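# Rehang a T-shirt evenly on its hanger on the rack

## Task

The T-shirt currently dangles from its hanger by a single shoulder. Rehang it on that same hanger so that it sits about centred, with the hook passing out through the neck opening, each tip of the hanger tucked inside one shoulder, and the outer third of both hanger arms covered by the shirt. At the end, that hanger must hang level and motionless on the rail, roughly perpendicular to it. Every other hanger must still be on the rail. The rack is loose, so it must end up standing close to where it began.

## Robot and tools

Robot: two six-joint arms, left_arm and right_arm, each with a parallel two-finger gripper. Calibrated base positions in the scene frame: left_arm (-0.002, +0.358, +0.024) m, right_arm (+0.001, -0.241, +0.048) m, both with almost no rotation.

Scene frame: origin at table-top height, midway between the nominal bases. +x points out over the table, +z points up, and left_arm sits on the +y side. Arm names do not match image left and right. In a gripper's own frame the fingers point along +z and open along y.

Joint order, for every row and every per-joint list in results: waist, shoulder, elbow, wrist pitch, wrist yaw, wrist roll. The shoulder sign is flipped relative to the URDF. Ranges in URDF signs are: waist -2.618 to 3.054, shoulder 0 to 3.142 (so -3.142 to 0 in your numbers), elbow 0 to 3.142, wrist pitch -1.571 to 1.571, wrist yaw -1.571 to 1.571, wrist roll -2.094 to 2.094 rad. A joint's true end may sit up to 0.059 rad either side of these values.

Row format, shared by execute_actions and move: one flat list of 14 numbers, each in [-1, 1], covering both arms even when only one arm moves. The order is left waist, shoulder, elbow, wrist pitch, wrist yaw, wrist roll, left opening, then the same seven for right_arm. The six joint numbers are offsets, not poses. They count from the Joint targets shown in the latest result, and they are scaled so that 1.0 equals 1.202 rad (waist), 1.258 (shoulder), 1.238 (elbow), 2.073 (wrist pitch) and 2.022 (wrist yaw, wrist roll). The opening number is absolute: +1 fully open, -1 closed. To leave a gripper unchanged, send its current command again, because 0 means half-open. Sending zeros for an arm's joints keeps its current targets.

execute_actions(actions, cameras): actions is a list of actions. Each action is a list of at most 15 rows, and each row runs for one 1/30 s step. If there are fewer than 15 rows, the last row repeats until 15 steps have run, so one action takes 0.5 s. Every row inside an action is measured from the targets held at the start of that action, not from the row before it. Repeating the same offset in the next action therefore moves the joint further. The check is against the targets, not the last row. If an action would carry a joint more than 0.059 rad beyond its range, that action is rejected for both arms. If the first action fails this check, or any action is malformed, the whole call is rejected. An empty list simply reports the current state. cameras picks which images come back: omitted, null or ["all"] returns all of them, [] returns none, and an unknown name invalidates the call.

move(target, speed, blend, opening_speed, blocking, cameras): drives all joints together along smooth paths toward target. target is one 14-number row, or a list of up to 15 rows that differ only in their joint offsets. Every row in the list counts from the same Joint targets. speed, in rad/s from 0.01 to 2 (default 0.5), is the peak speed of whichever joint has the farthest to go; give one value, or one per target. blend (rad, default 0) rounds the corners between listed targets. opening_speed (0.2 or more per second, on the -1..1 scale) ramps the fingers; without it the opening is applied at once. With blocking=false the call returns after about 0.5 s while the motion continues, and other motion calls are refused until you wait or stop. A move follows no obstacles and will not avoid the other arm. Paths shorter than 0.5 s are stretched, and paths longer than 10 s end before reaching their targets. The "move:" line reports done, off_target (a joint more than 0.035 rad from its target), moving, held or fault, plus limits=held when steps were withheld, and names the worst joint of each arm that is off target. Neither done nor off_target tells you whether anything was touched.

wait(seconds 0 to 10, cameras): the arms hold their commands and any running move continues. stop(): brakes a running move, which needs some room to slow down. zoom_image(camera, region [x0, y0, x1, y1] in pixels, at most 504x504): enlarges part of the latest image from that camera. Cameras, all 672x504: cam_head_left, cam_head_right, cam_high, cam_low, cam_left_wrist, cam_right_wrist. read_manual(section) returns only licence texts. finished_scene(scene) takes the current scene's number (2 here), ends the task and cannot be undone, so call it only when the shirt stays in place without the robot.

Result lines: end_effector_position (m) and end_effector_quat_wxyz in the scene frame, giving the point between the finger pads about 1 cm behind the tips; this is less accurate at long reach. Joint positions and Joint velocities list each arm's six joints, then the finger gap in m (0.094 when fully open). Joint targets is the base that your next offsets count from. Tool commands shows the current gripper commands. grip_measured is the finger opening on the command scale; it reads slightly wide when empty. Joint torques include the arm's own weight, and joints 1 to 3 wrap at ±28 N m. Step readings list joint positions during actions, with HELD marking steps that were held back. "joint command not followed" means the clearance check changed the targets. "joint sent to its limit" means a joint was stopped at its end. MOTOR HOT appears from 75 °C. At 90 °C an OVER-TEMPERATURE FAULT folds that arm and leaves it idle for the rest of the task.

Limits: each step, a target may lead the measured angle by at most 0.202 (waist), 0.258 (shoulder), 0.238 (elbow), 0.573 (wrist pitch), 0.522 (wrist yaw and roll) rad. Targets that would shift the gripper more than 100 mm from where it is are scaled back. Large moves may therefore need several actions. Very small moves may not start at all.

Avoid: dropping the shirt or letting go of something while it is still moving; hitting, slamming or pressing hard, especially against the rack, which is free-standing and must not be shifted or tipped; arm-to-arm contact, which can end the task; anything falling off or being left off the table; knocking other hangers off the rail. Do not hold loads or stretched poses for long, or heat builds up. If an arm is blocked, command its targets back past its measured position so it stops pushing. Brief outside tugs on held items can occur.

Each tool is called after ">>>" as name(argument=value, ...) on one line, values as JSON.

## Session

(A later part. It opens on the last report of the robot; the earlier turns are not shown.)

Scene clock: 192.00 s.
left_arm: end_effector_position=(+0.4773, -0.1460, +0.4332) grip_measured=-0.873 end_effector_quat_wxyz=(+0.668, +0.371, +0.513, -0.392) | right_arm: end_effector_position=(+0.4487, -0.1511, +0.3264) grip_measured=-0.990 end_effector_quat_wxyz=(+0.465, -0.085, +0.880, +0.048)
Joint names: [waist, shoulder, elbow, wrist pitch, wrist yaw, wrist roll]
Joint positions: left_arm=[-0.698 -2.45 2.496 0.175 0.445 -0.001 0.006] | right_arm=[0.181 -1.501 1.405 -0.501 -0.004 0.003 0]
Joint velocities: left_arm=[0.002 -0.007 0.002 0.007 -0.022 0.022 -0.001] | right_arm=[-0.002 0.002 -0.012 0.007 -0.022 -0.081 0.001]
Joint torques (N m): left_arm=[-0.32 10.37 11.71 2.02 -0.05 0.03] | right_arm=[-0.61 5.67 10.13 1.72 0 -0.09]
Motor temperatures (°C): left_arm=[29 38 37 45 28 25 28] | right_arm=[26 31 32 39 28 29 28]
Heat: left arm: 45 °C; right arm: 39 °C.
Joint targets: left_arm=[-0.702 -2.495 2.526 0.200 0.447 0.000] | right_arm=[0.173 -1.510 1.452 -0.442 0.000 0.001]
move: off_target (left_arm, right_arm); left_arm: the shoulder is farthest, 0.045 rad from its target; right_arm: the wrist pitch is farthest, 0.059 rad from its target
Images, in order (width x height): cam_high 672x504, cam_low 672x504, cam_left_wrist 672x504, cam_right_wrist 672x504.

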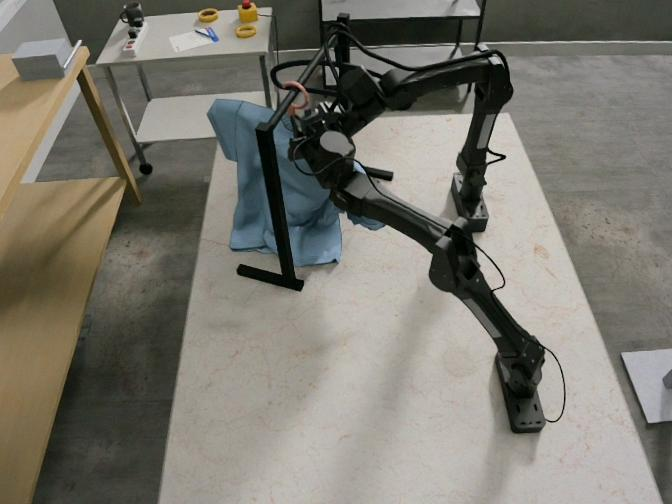

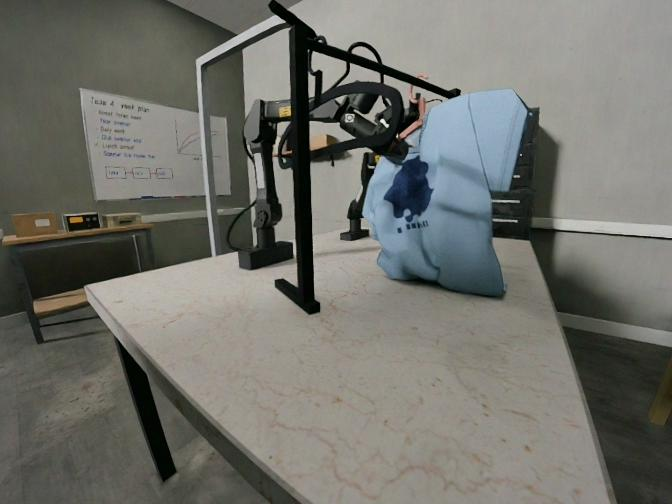

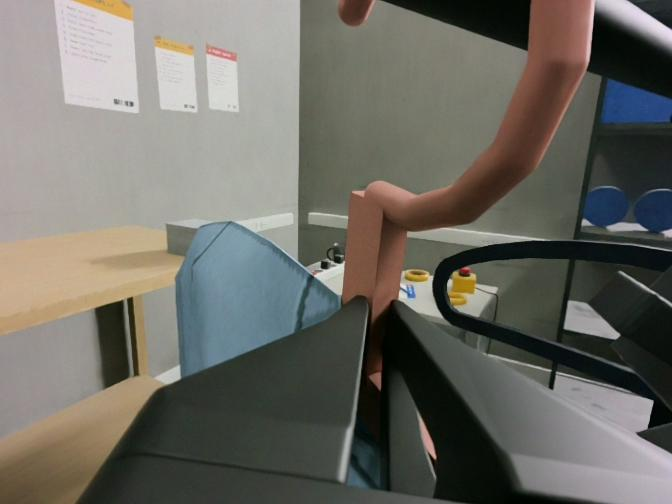

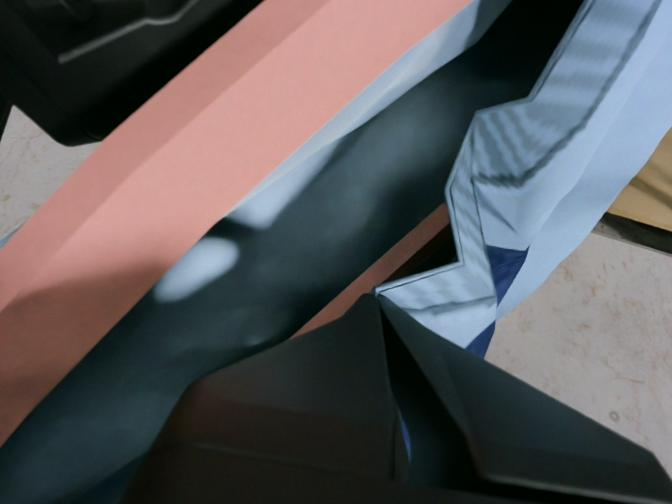

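>>> move(target=[0,0,0,0,0,0,-1,0,0,0,0,0,0,-0.4], opening_speed=0.6, cameras=["cam_right_wrist"])

>>> move(target=[[0,0,0,0,0,0,-1,0.035,0.128,0.054,-0.258,0,0,-0.4],[0,0,0,0,0,0,-1,0.065,0.079,0.404,-0.445,0,0,-0.4],[0,0,0,0,0,0,-1,0.078,0.165,0.55,-0.44,0,0,-0.4]], speed=0.3, cameras=["cam_high","cam_right_wrist","cam_low"])

>>> zoom_image(camera="cam_low", region=[320, 50, 540, 290])

>>> zoom_image(camera="cam_high", region=[200, 60, 430, 280])

Scene clock: 193.80 s.
left_arm: end_effector_position=(+0.4758, -0.1467, +0.4330) grip_measured=-0.874 end_effector_quat_wxyz=(+0.664, +0.372, +0.513, -0.396) | right_arm: end_effector_position=(+0.4507, -0.1514, +0.3293) grip_measured=-0.402 end_effector_quat_wxyz=(+0.471, -0.084, +0.877, +0.048)
Joint names: [waist, shoulder, elbow, wrist pitch, wrist yaw, wrist roll]
Joint positions: left_arm=[-0.698 -2.45 2.496 0.175 0.454 -0.009 0.006] | right_arm=[0.179 -1.501 1.405 -0.487 -0.004 0.003 0.028]
Joint velocities: left_arm=[-0.002 -0.002 -0.012 -0.095 0.037 -0.022 0] | right_arm=[0.002 -0.007 0.007 0.022 0.007 0.007 0]
Joint torques (N m): left_arm=[-0.32 10.43 11.52 2 -0.07 0.04] | right_arm=[-0.47 5.67 10.13 1.6 0 -0.1]
Motor temperatures (°C): left_arm=[29 38 37 45 28 25 28] | right_arm=[26 31 32 40 28 29 28]
Heat: left arm: 45 °C; right arm: 40 °C.
Joint targets: left_arm=[-0.702 -2.495 2.526 0.200 0.447 0.000] | right_arm=[0.173 -1.510 1.452 -0.442 0.000 0.001]
move: off_target (left_arm, right_arm); left_arm: the shoulder is farthest, 0.045 rad from its target; right_arm: the elbow is farthest, 0.047 rad from its target
Images, in order (width x height): cam_right_wrist 672x504.

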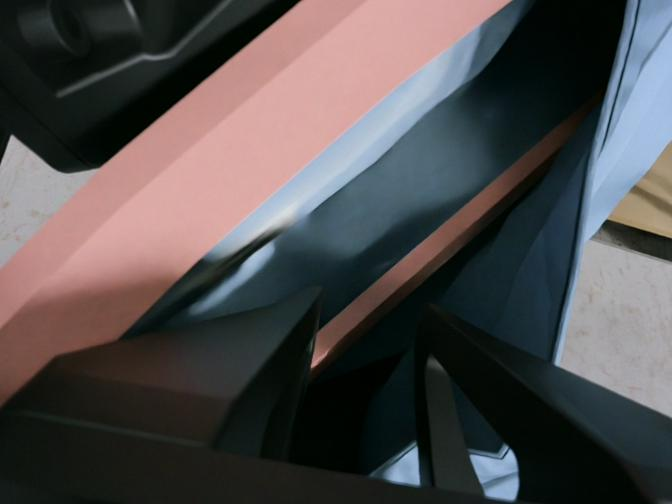

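Scene clock: 198.17 s.
left_arm: end_effector_position=(+0.4758, -0.1467, +0.4330) grip_measured=-0.874 end_effector_quat_wxyz=(+0.664, +0.372, +0.513, -0.396) | right_arm: end_effector_position=(+0.2788, -0.1624, +0.5153) grip_measured=-0.402 end_effector_quat_wxyz=(+0.494, -0.116, +0.859, +0.067)
Joint names: [waist, shoulder, elbow, wrist pitch, wrist yaw, wrist roll]
Joint positions: left_arm=[-0.698 -2.45 2.496 0.175 0.454 -0.009 0.006] | right_arm=[0.261 -1.3 2.115 -1.342 0.005 0.003 0.028]
Joint velocities: left_arm=[0.007 0.017 -0.002 0.022 -0.007 -0.066 -0.002] | right_arm=[0.007 0.007 -0.002 0.007 -0.037 -0.007 0.001]
Joint torques (N m): left_arm=[-0.55 10.17 11.58 1.97 -0.15 0.09] | right_arm=[0.38 1.22 5.27 1.11 0.01 -0.09]
Motor temperatures (°C): left_arm=[29 39 37 45 28 25 28] | right_arm=[26 31 32 39 28 29 28]
Heat: left arm: 45 °C; right arm: 39 °C.
Joint targets: left_arm=[-0.702 -2.495 2.526 0.200 0.447 0.000] | right_arm=[0.267 -1.303 2.133 -1.354 0.000 0.001]
move: off_target (left_arm); left_arm: the shoulder is farthest, 0.045 rad from its target
Images, in order (width x height): cam_high 672x504, cam_low 672x504, cam_right_wrist 672x504.

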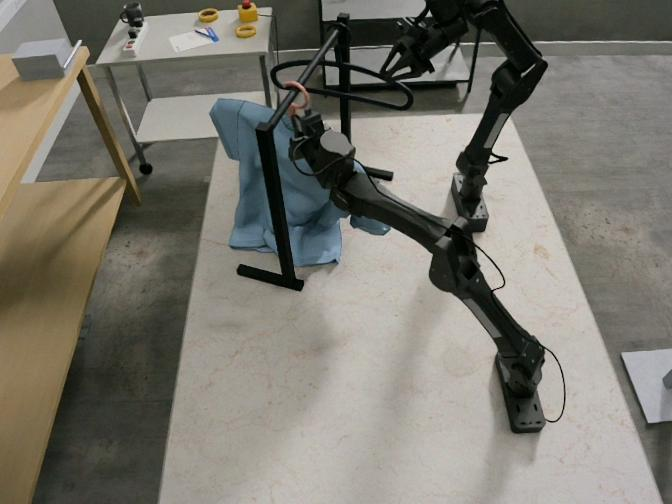

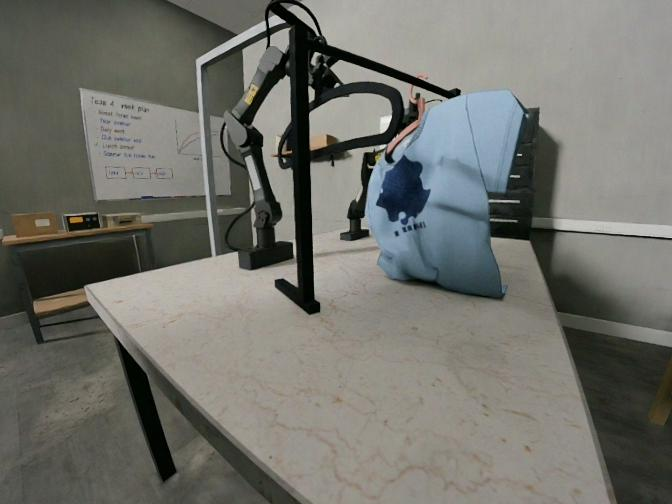

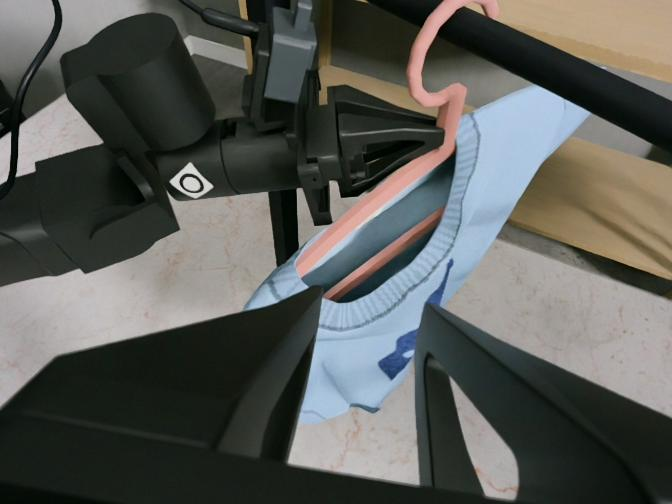

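Scaled by 2.100 from the camera's 672x504 image, which has a finer 960x720 frame.

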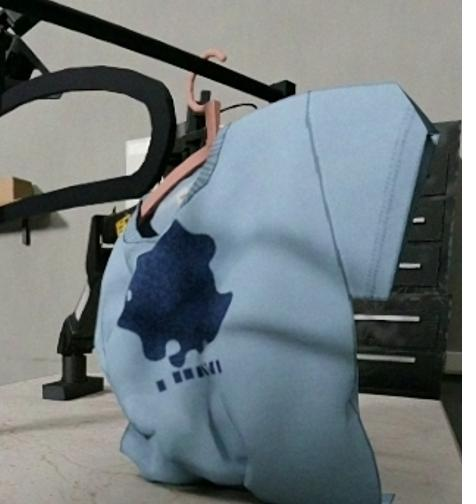

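Scaled by 2.191 from the camera's 672x504 image, which has a finer 960x720 frame.

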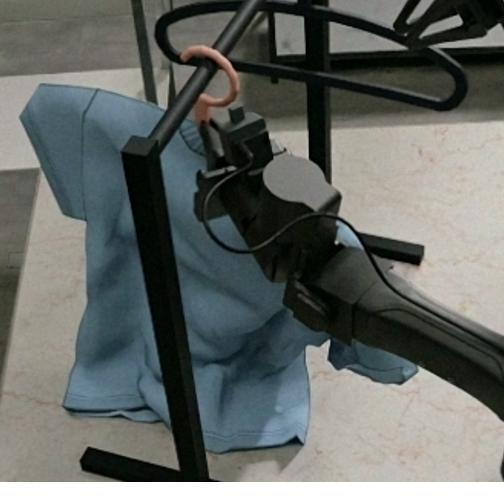

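>>> zoom_image(camera="cam_high", region=[240, 0, 440, 140])

>>> zoom_image(camera="cam_low", region=[250, 0, 540, 300])

>>> move(target=[0,0,0,0,0,0,-1,0,0,0,0,0,0,-0.4], cameras=["cam_head_left","cam_head_right"])

Scaled by 2.520 from the camera's 672x504 image, which has a finer 960x720 frame.

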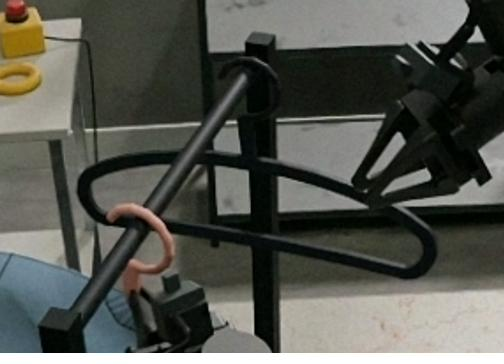

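Scaled by 1.680 from the camera's 672x504 image, which has a finer 960x720 frame.

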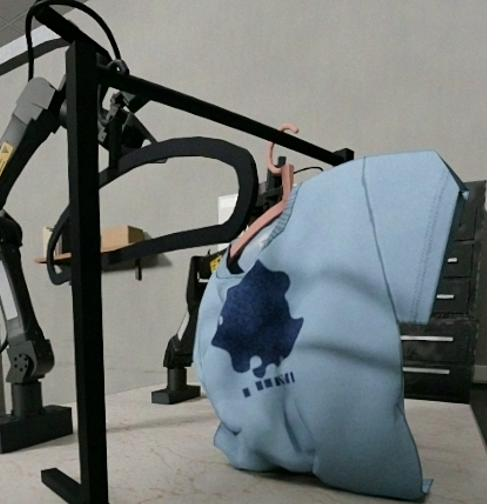

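Scene clock: 199.07 s.
left_arm: end_effector_position=(+0.4758, -0.1467, +0.4330) grip_measured=-0.874 end_effector_quat_wxyz=(+0.664, +0.372, +0.513, -0.396) | right_arm: end_effector_position=(+0.2788, -0.1623, +0.5153) grip_measured=-0.402 end_effector_quat_wxyz=(+0.494, -0.116, +0.859, +0.067)
Joint names: [waist, shoulder, elbow, wrist pitch, wrist yaw, wrist roll]
Joint positions: left_arm=[-0.698 -2.45 2.496 0.175 0.454 -0.009 0.006] | right_arm=[0.262 -1.3 2.115 -1.342 0.005 0.003 0.028]
Joint velocities: left_arm=[-0.002 -0.002 0.007 -0.081 -0.037 -0.051 0] | right_arm=[-0.007 -0.007 -0.002 0.037 -0.022 -0.007 0.001]
Joint torques (N m): left_arm=[-0.35 10.41 11.74 1.99 -0.1 0.11] | right_arm=[0.42 1.17 5.29 1.12 0.01 -0.09]
Motor temperatures (°C): left_arm=[29 39 37 45 28 25 28] | right_arm=[26 31 32 39 28 29 28]
Heat: left arm: 45 °C; right arm: 39 °C.
Joint targets: left_arm=[-0.702 -2.495 2.526 0.200 0.447 0.000] | right_arm=[0.267 -1.303 2.133 -1.354 0.000 0.001]
move: off_target (left_arm); left_arm: the shoulder is farthest, 0.045 rad from its target
Images, in order (width x height): cam_head_left 672x504, cam_head_right 672x504.

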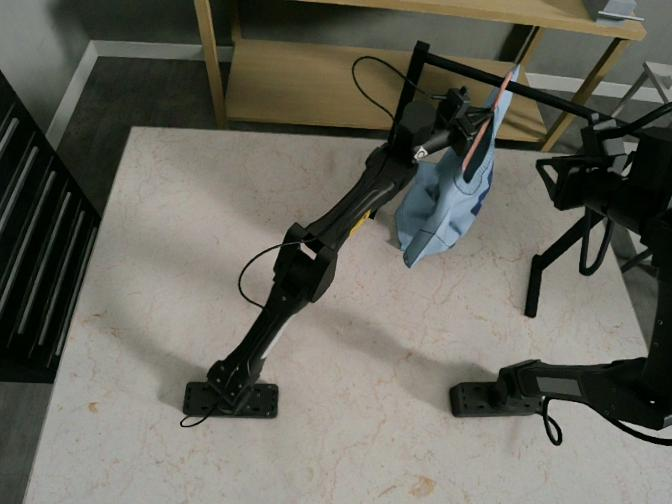

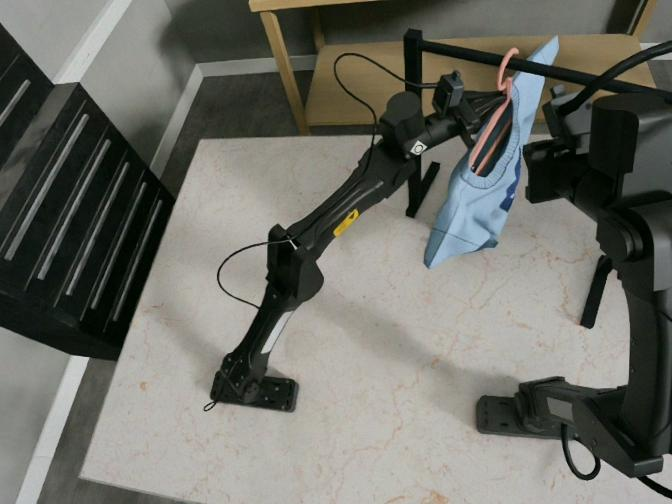

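>>> move(target=[-0.027,0.035,-0.046,0.006,-0.016,-0.124,-1,0,0,0,0,0,0,-0.4], speed=0.2)

>>> zoom_image(camera="cam_high", region=[200, 60, 430, 280])

Scene clock: 203.07 s.
left_arm: end_effector_position=(+0.4620, -0.1605, +0.4344) grip_measured=-0.876 end_effector_quat_wxyz=(+0.614, +0.315, +0.547, -0.474) | right_arm: end_effector_position=(+0.2788, -0.1623, +0.5153) grip_measured=-0.402 end_effector_quat_wxyz=(+0.494, -0.116, +0.859, +0.067)
Joint names: [waist, shoulder, elbow, wrist pitch, wrist yaw, wrist roll]
Joint positions: left_arm=[-0.73 -2.45 2.496 0.18 0.435 -0.231 0.006] | right_arm=[0.262 -1.3 2.115 -1.342 0.005 0.003 0.028]
Joint velocities: left_arm=[-0.017 0.007 0.002 -0.022 0.022 -0.022 -0.001] | right_arm=[-0.007 0.002 -0.002 -0.037 -0.007 0.066 0.001]
Joint torques (N m): left_arm=[-0.32 13.89 6.34 2.09 -0.29 -0.11] | right_arm=[0.42 1.18 5.3 1.12 0 -0.1]
Motor temperatures (°C): left_arm=[29 39 37 46 28 25 29] | right_arm=[26 31 32 39 28 29 28]
Heat: left arm: 46 °C; right arm: 39 °C.
Joint targets: left_arm=[-0.735 -2.451 2.469 0.213 0.415 -0.251] | right_arm=[0.267 -1.303 2.133 -1.354 0.000 0.001]
move: done

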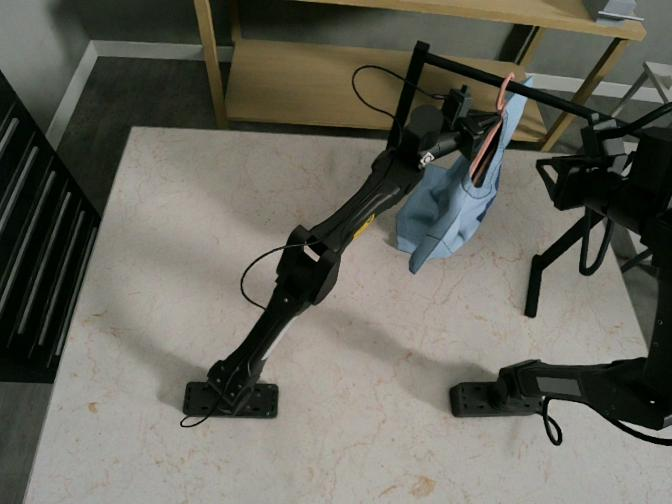

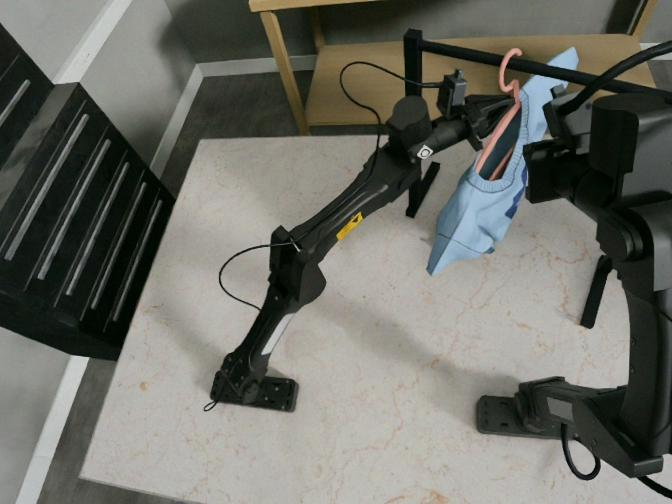

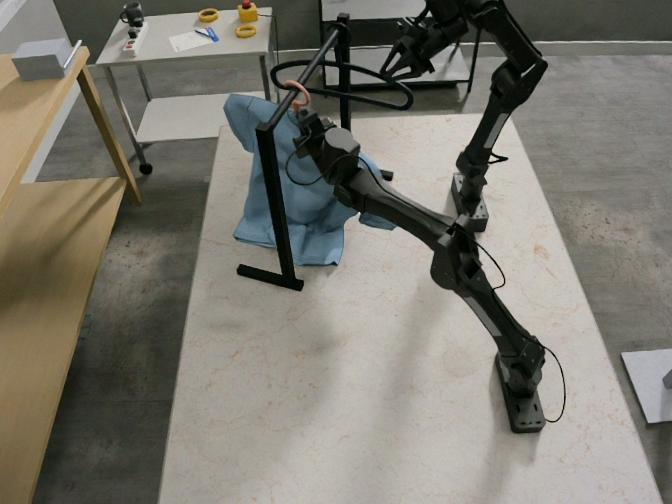

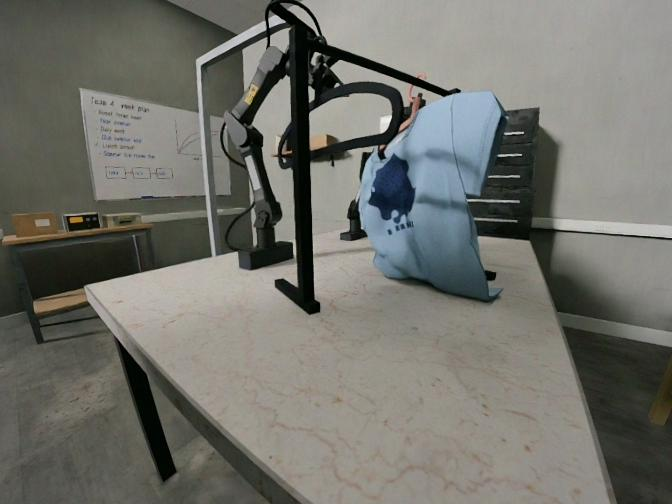

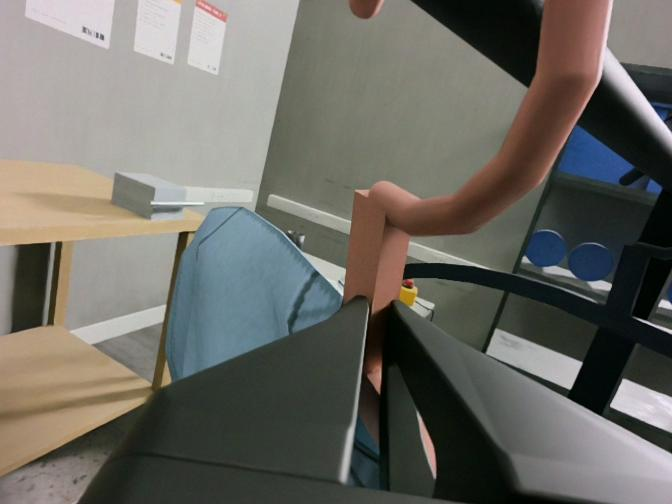

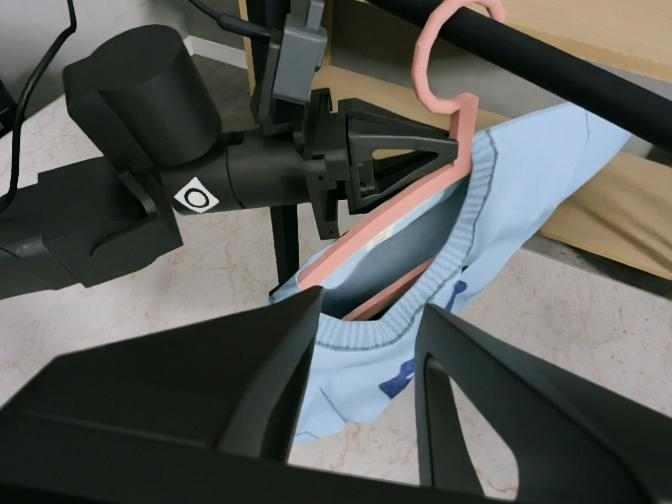

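Scaled by 2.191 from the camera's 672x504 image, which has a finer 960x720 frame.

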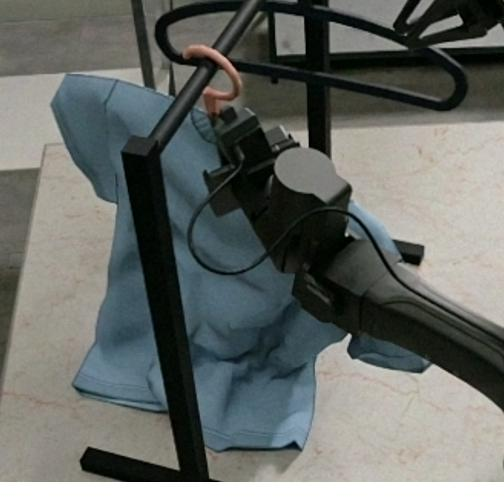

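>>> move(target=[-0.027,0.035,-0.046,0.006,-0.016,-0.15,-1,0,0,0,0,0,0,-0.4], speed=0.2, cameras=["cam_high"])

>>> move(target=[-0.02,0.030,-0.036,0.006,-0.012,-0.15,-1,0,0,0,0,0,0,-0.4], speed=0.2)

>>> zoom_image(camera="cam_high", region=[200, 60, 430, 280])

>>> zoom_image(camera="cam_low", region=[320, 50, 540, 310])

Scene clock: 205.43 s.
left_arm: end_effector_position=(+0.4478, -0.1714, +0.4382) grip_measured=-0.880 end_effector_quat_wxyz=(+0.546, +0.231, +0.574, -0.565) | right_arm: end_effector_position=(+0.2788, -0.1623, +0.5153) grip_measured=-0.402 end_effector_quat_wxyz=(+0.494, -0.116, +0.859, +0.067)
Joint names: [waist, shoulder, elbow, wrist pitch, wrist yaw, wrist roll]
Joint positions: left_arm=[-0.763 -2.432 2.446 0.244 0.406 -0.523 0.006] | right_arm=[0.262 -1.3 2.115 -1.342 0.005 0.003 0.028]
Joint velocities: left_arm=[0.017 0.002 -0.012 0.007 -0.022 0.022 0] | right_arm=[-0.002 0.007 0.017 -0.11 -0.051 0.037 -0.001]
Joint torques (N m): left_arm=[-0.35 15.84 5.93 1.54 -0.25 -0.29] | right_arm=[0.43 1.2 5.31 1.12 0.01 -0.09]
Motor temperatures (°C): left_arm=[29 40 36 46 28 25 29] | right_arm=[26 31 32 38 28 29 28]
Heat: left arm: 46 °C; right arm: 38 °C.
Joint targets: left_arm=[-0.767 -2.407 2.413 0.225 0.382 -0.554] | right_arm=[0.267 -1.303 2.133 -1.354 0.000 0.001]
move: done
Images, in order (width x height): cam_high 672x504.

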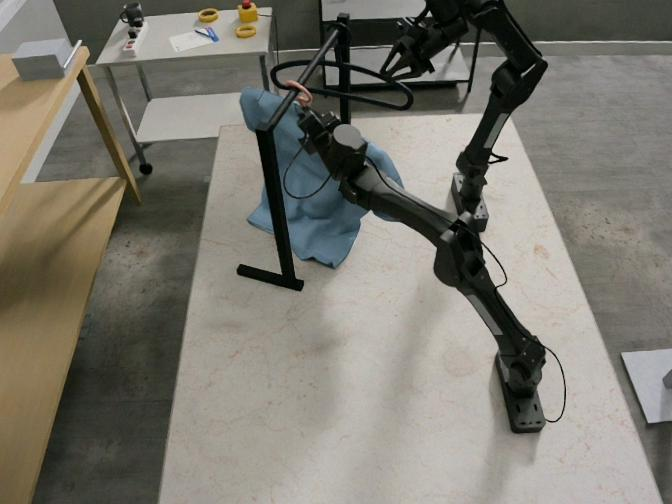

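Scene clock: 207.50 s.
left_arm: end_effector_position=(+0.4334, -0.1752, +0.4483) grip_measured=-0.881 end_effector_quat_wxyz=(+0.460, +0.144, +0.596, -0.642) | right_arm: end_effector_position=(+0.2788, -0.1623, +0.5153) grip_measured=-0.402 end_effector_quat_wxyz=(+0.494, -0.116, +0.859, +0.067)
Joint names: [waist, shoulder, elbow, wrist pitch, wrist yaw, wrist roll]
Joint positions: left_arm=[-0.787 -2.393 2.402 0.261 0.382 -0.816 0.006] | right_arm=[0.262 -1.3 2.115 -1.342 0.005 0.003 0.028]
Joint velocities: left_arm=[0.012 0.007 0.012 0.007 0.037 0.022 0] | right_arm=[0.002 -0.007 -0.017 -0.007 0.037 -0.051 -0.001]
Joint torques (N m): left_arm=[-0.35 15.35 5.61 1.54 -0.26 -0.38] | right_arm=[0.39 1.16 5.31 1.12 0 -0.09]
Motor temperatures (°C): left_arm=[29 40 36 45 28 25 29] | right_arm=[26 31 32 38 28 29 28]
Heat: left arm: 45 °C; right arm: 38 °C.
Joint targets: left_arm=[-0.791 -2.369 2.368 0.238 0.358 -0.858] | right_arm=[0.267 -1.303 2.133 -1.354 0.000 0.001]
move: off_target (left_arm); left_arm: the wrist roll is farthest, 0.041 rad from its target

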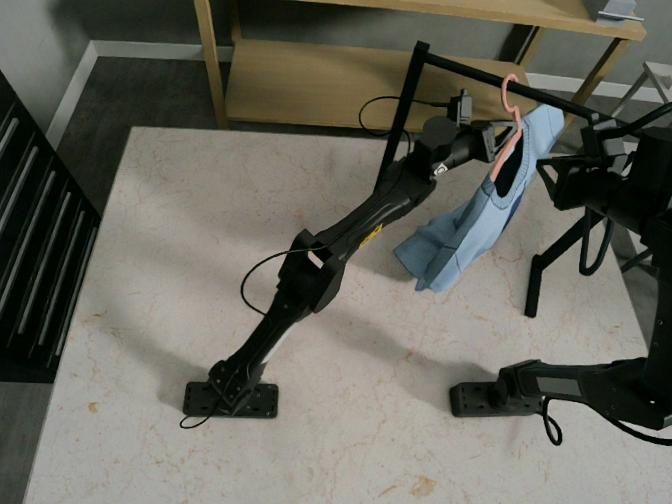

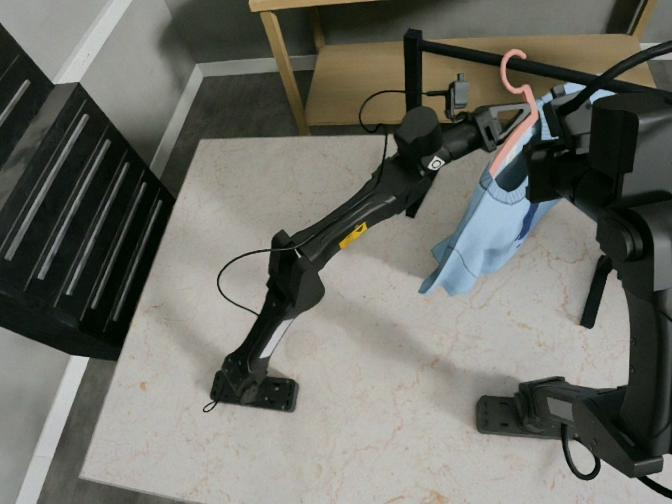

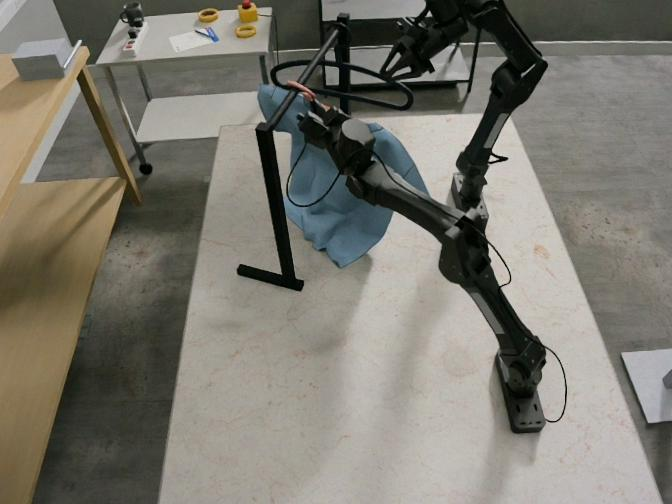

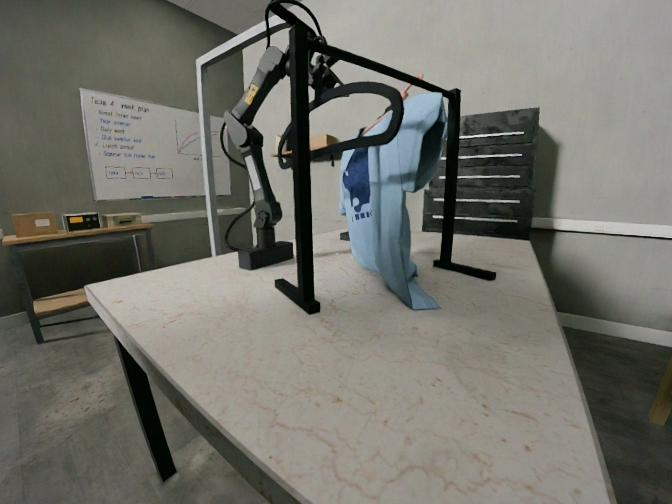

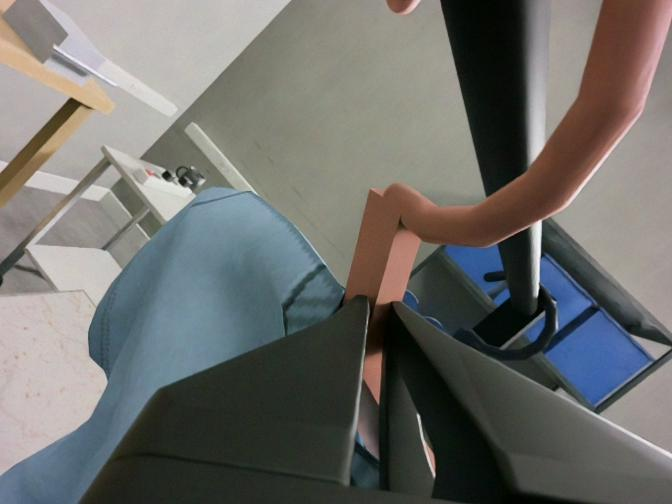

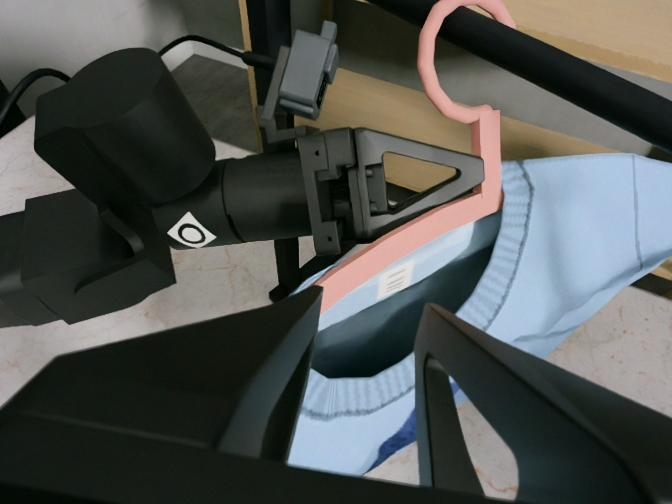

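Scaled by 2.191 from the camera's 672x504 image, which has a finer 960x720 frame.

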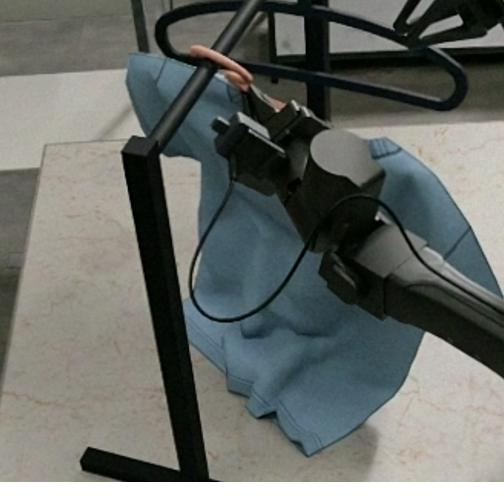

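Scaled by 1.938 from the camera's 672x504 image, which has a finer 960x720 frame.

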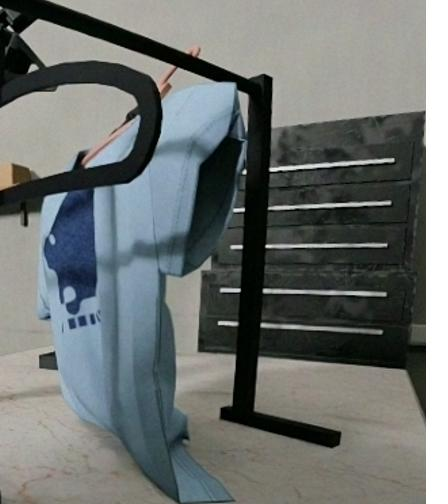

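>>> move(target=[-0.019,-0.003,0.077,-0.044,-0.011,-0.168,-1,0,0,0,0,0,0,-0.4], speed=0.3, cameras=["cam_high","cam_right_wrist","cam_low","cam_left_wrist"])

>>> zoom_image(camera="cam_low", region=[320, 50, 540, 310])

Scene clock: 210.00 s.
left_arm: end_effector_position=(+0.4181, -0.1815, +0.4647) grip_measured=-0.881 end_effector_quat_wxyz=(-0.346, -0.048, -0.605, +0.715) | right_arm: end_effector_position=(+0.2788, -0.1623, +0.5153) grip_measured=-0.402 end_effector_quat_wxyz=(+0.494, -0.116, +0.859, +0.067)
Joint names: [waist, shoulder, elbow, wrist pitch, wrist yaw, wrist roll]
Joint positions: left_arm=[-0.813 -2.387 2.444 0.228 0.368 -1.146 0.006] | right_arm=[0.262 -1.3 2.115 -1.342 0.005 0.003 0.028]
Joint velocities: left_arm=[-0.002 0.017 0.002 -0.066 0.022 -0.081 0] | right_arm=[-0.017 -0.002 0.007 0.037 -0.007 -0.051 0]
Joint torques (N m): left_arm=[-0.21 14.61 10.45 0.98 -0.36 -0.49] | right_arm=[0.4 1.18 5.29 1.12 0 -0.09]
Motor temperatures (°C): left_arm=[29 40 36 45 28 25 29] | right_arm=[26 31 32 38 28 29 28]
Heat: left arm: 45 °C; right arm: 38 °C.
Joint targets: left_arm=[-0.814 -2.373 2.464 0.146 0.336 -1.197] | right_arm=[0.267 -1.303 2.133 -1.354 0.000 0.001]
move: off_target (left_arm); left_arm: the wrist pitch is farthest, 0.081 rad from its target
Images, in order (width x height): cam_high 672x504, cam_low 672x504, cam_left_wrist 672x504, cam_right_wrist 672x504.

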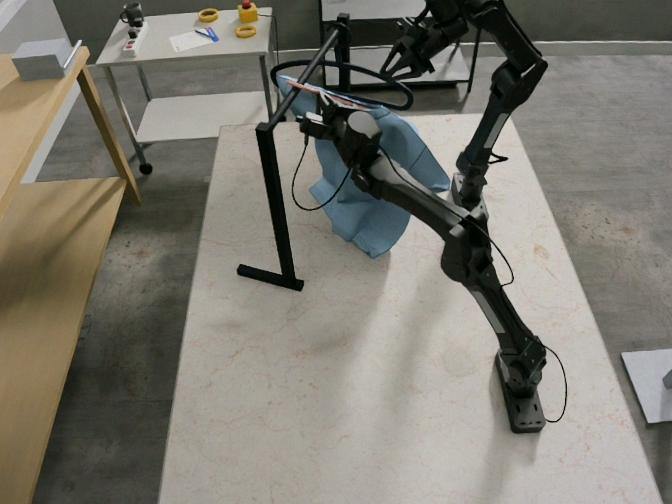

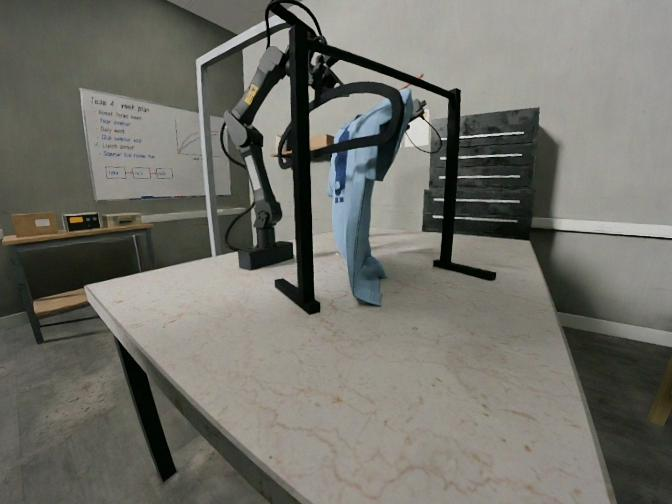

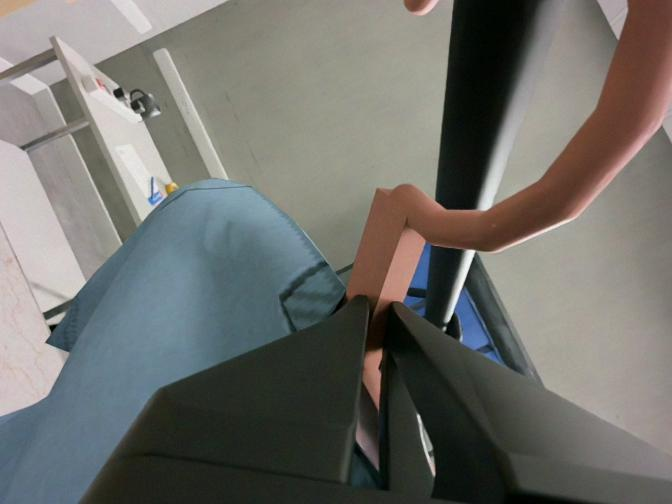

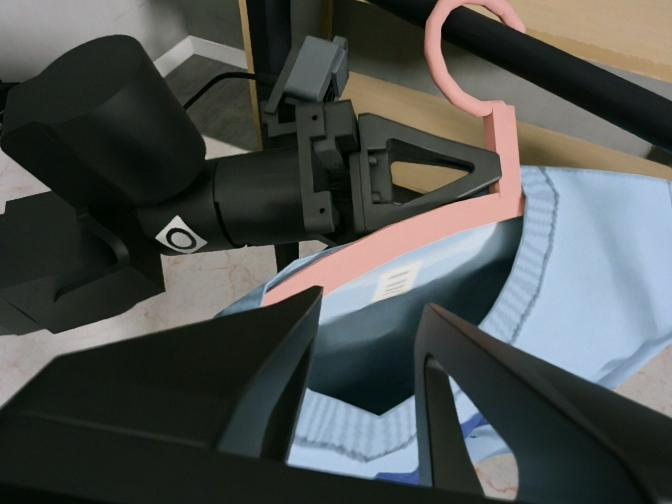

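Scaled by 1.938 from the camera's 672x504 image, which has a finer 960x720 frame.

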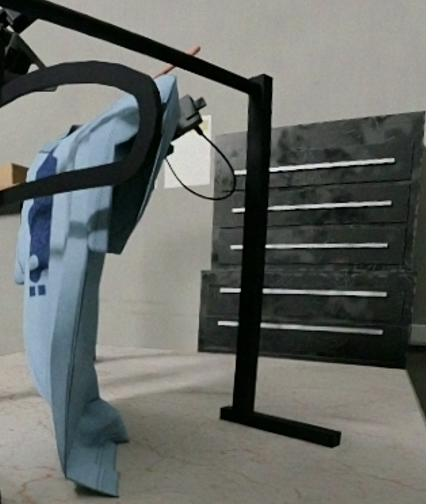

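>>> move(target=[[0,0,0,0,0,0.08,-1,0,0,0,0,0,0,-0.4],[0,0,0,0,0,-0.04,-1,0,0,0,0,0,0,-0.4],[0,0,0,0,0,0.08,-1,0,0,0,0,0,0,-0.4],[0,0,0,0,0,-0.04,-1,0,0,0,0,0,0,-0.4],[0,0,0,0,0,0.08,-1,0,0,0,0,0,0,-0.4],[0,0,0,0,0,-0.04,-1,0,0,0,0,0,0,-0.4],[0,0,0,0,0,0,-1,0,0,0,0,0,0,-0.4]], speed=1.5, cameras=["cam_high","cam_right_wrist","cam_low"])

Scene clock: 214.33 s.
left_arm: end_effector_position=(+0.4208, -0.1821, +0.4593) grip_measured=-0.992 end_effector_quat_wxyz=(-0.318, -0.016, -0.619, +0.718) | right_arm: end_effector_position=(+0.2788, -0.1623, +0.5153) grip_measured=-0.402 end_effector_quat_wxyz=(+0.494, -0.116, +0.859, +0.067)
Joint names: [waist, shoulder, elbow, wrist pitch, wrist yaw, wrist roll]
Joint positions: left_arm=[-0.815 -2.385 2.451 0.186 0.35 -1.216 0] | right_arm=[0.262 -1.3 2.115 -1.342 0.005 0.003 0.028]
Joint velocities: left_arm=[-0.012 -0.002 -0.002 -0.022 -0.007 -0.007 0] | right_arm=[-0.007 0.007 -0.017 -0.081 0.007 0.022 0]
Joint torques (N m): left_arm=[0.34 14.42 10.09 1.37 -0.17 0.21] | right_arm=[0.42 1.18 5.3 1.12 0 -0.1]
Motor temperatures (°C): left_arm=[29 40 36 44 28 25 29] | right_arm=[26 31 32 38 28 29 28]
Heat: left arm: 44 °C; right arm: 38 °C.
Joint targets: left_arm=[-0.814 -2.373 2.463 0.146 0.336 -1.197] | right_arm=[0.267 -1.303 2.133 -1.354 0.000 0.001]
move: off_target (left_arm); left_arm: the wrist pitch is farthest, 0.040 rad from its target
Images, in order (width x height): cam_high 672x504, cam_low 672x504, cam_right_wrist 672x504.

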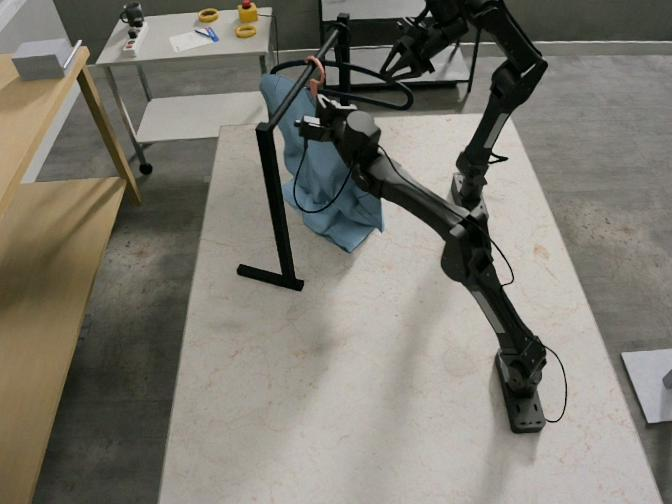

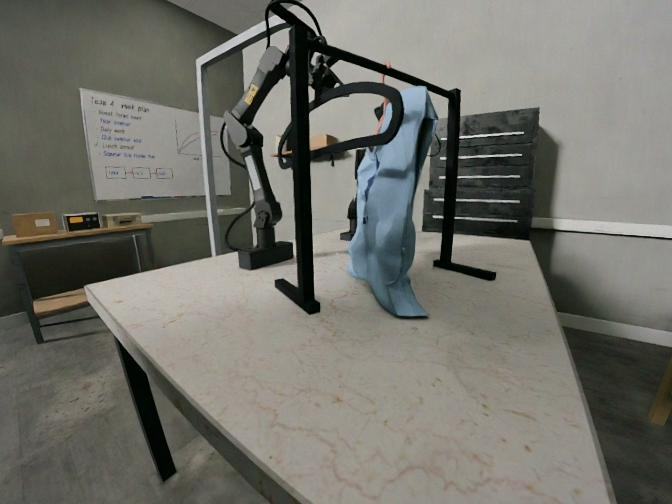

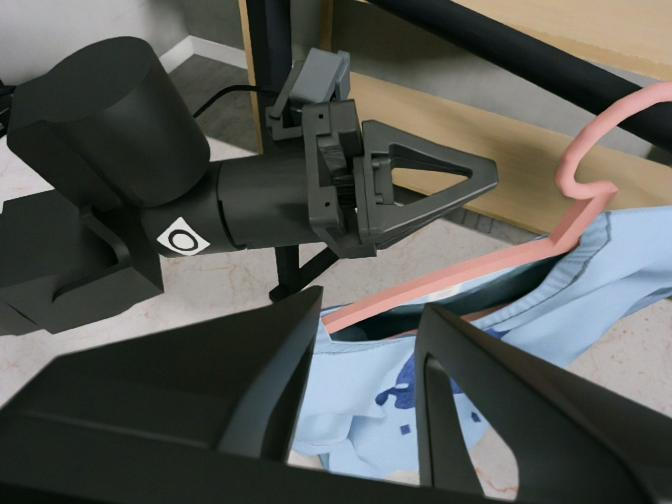

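>>> zoom_image(camera="cam_low", region=[320, 50, 540, 330])

>>> zoom_image(camera="cam_high", region=[230, 30, 430, 270])

>>> zoom_image(camera="cam_right_wrist", region=[270, 60, 672, 480])

Scaled by 1.800 from the camera's 672x504 image, which has a finer 960x720 frame.

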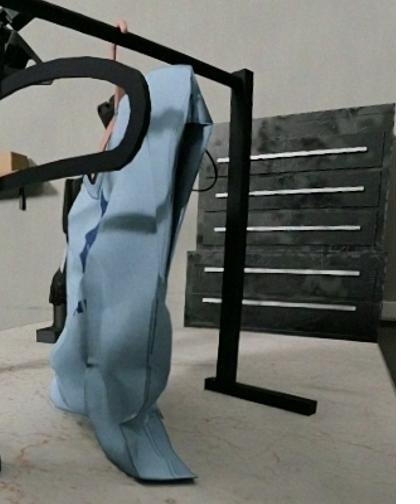

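Scaled by 2.100 from the camera's 672x504 image, which has a finer 960x720 frame.

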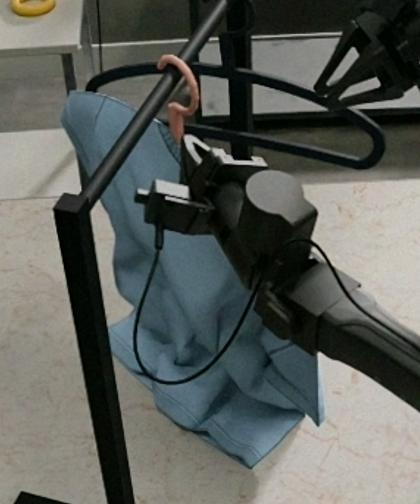

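Scaled by 1.200 from the camera's 672x504 image, which has a finer 960x720 frame.

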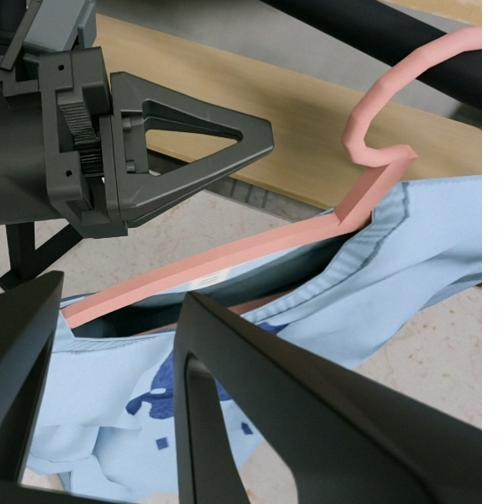

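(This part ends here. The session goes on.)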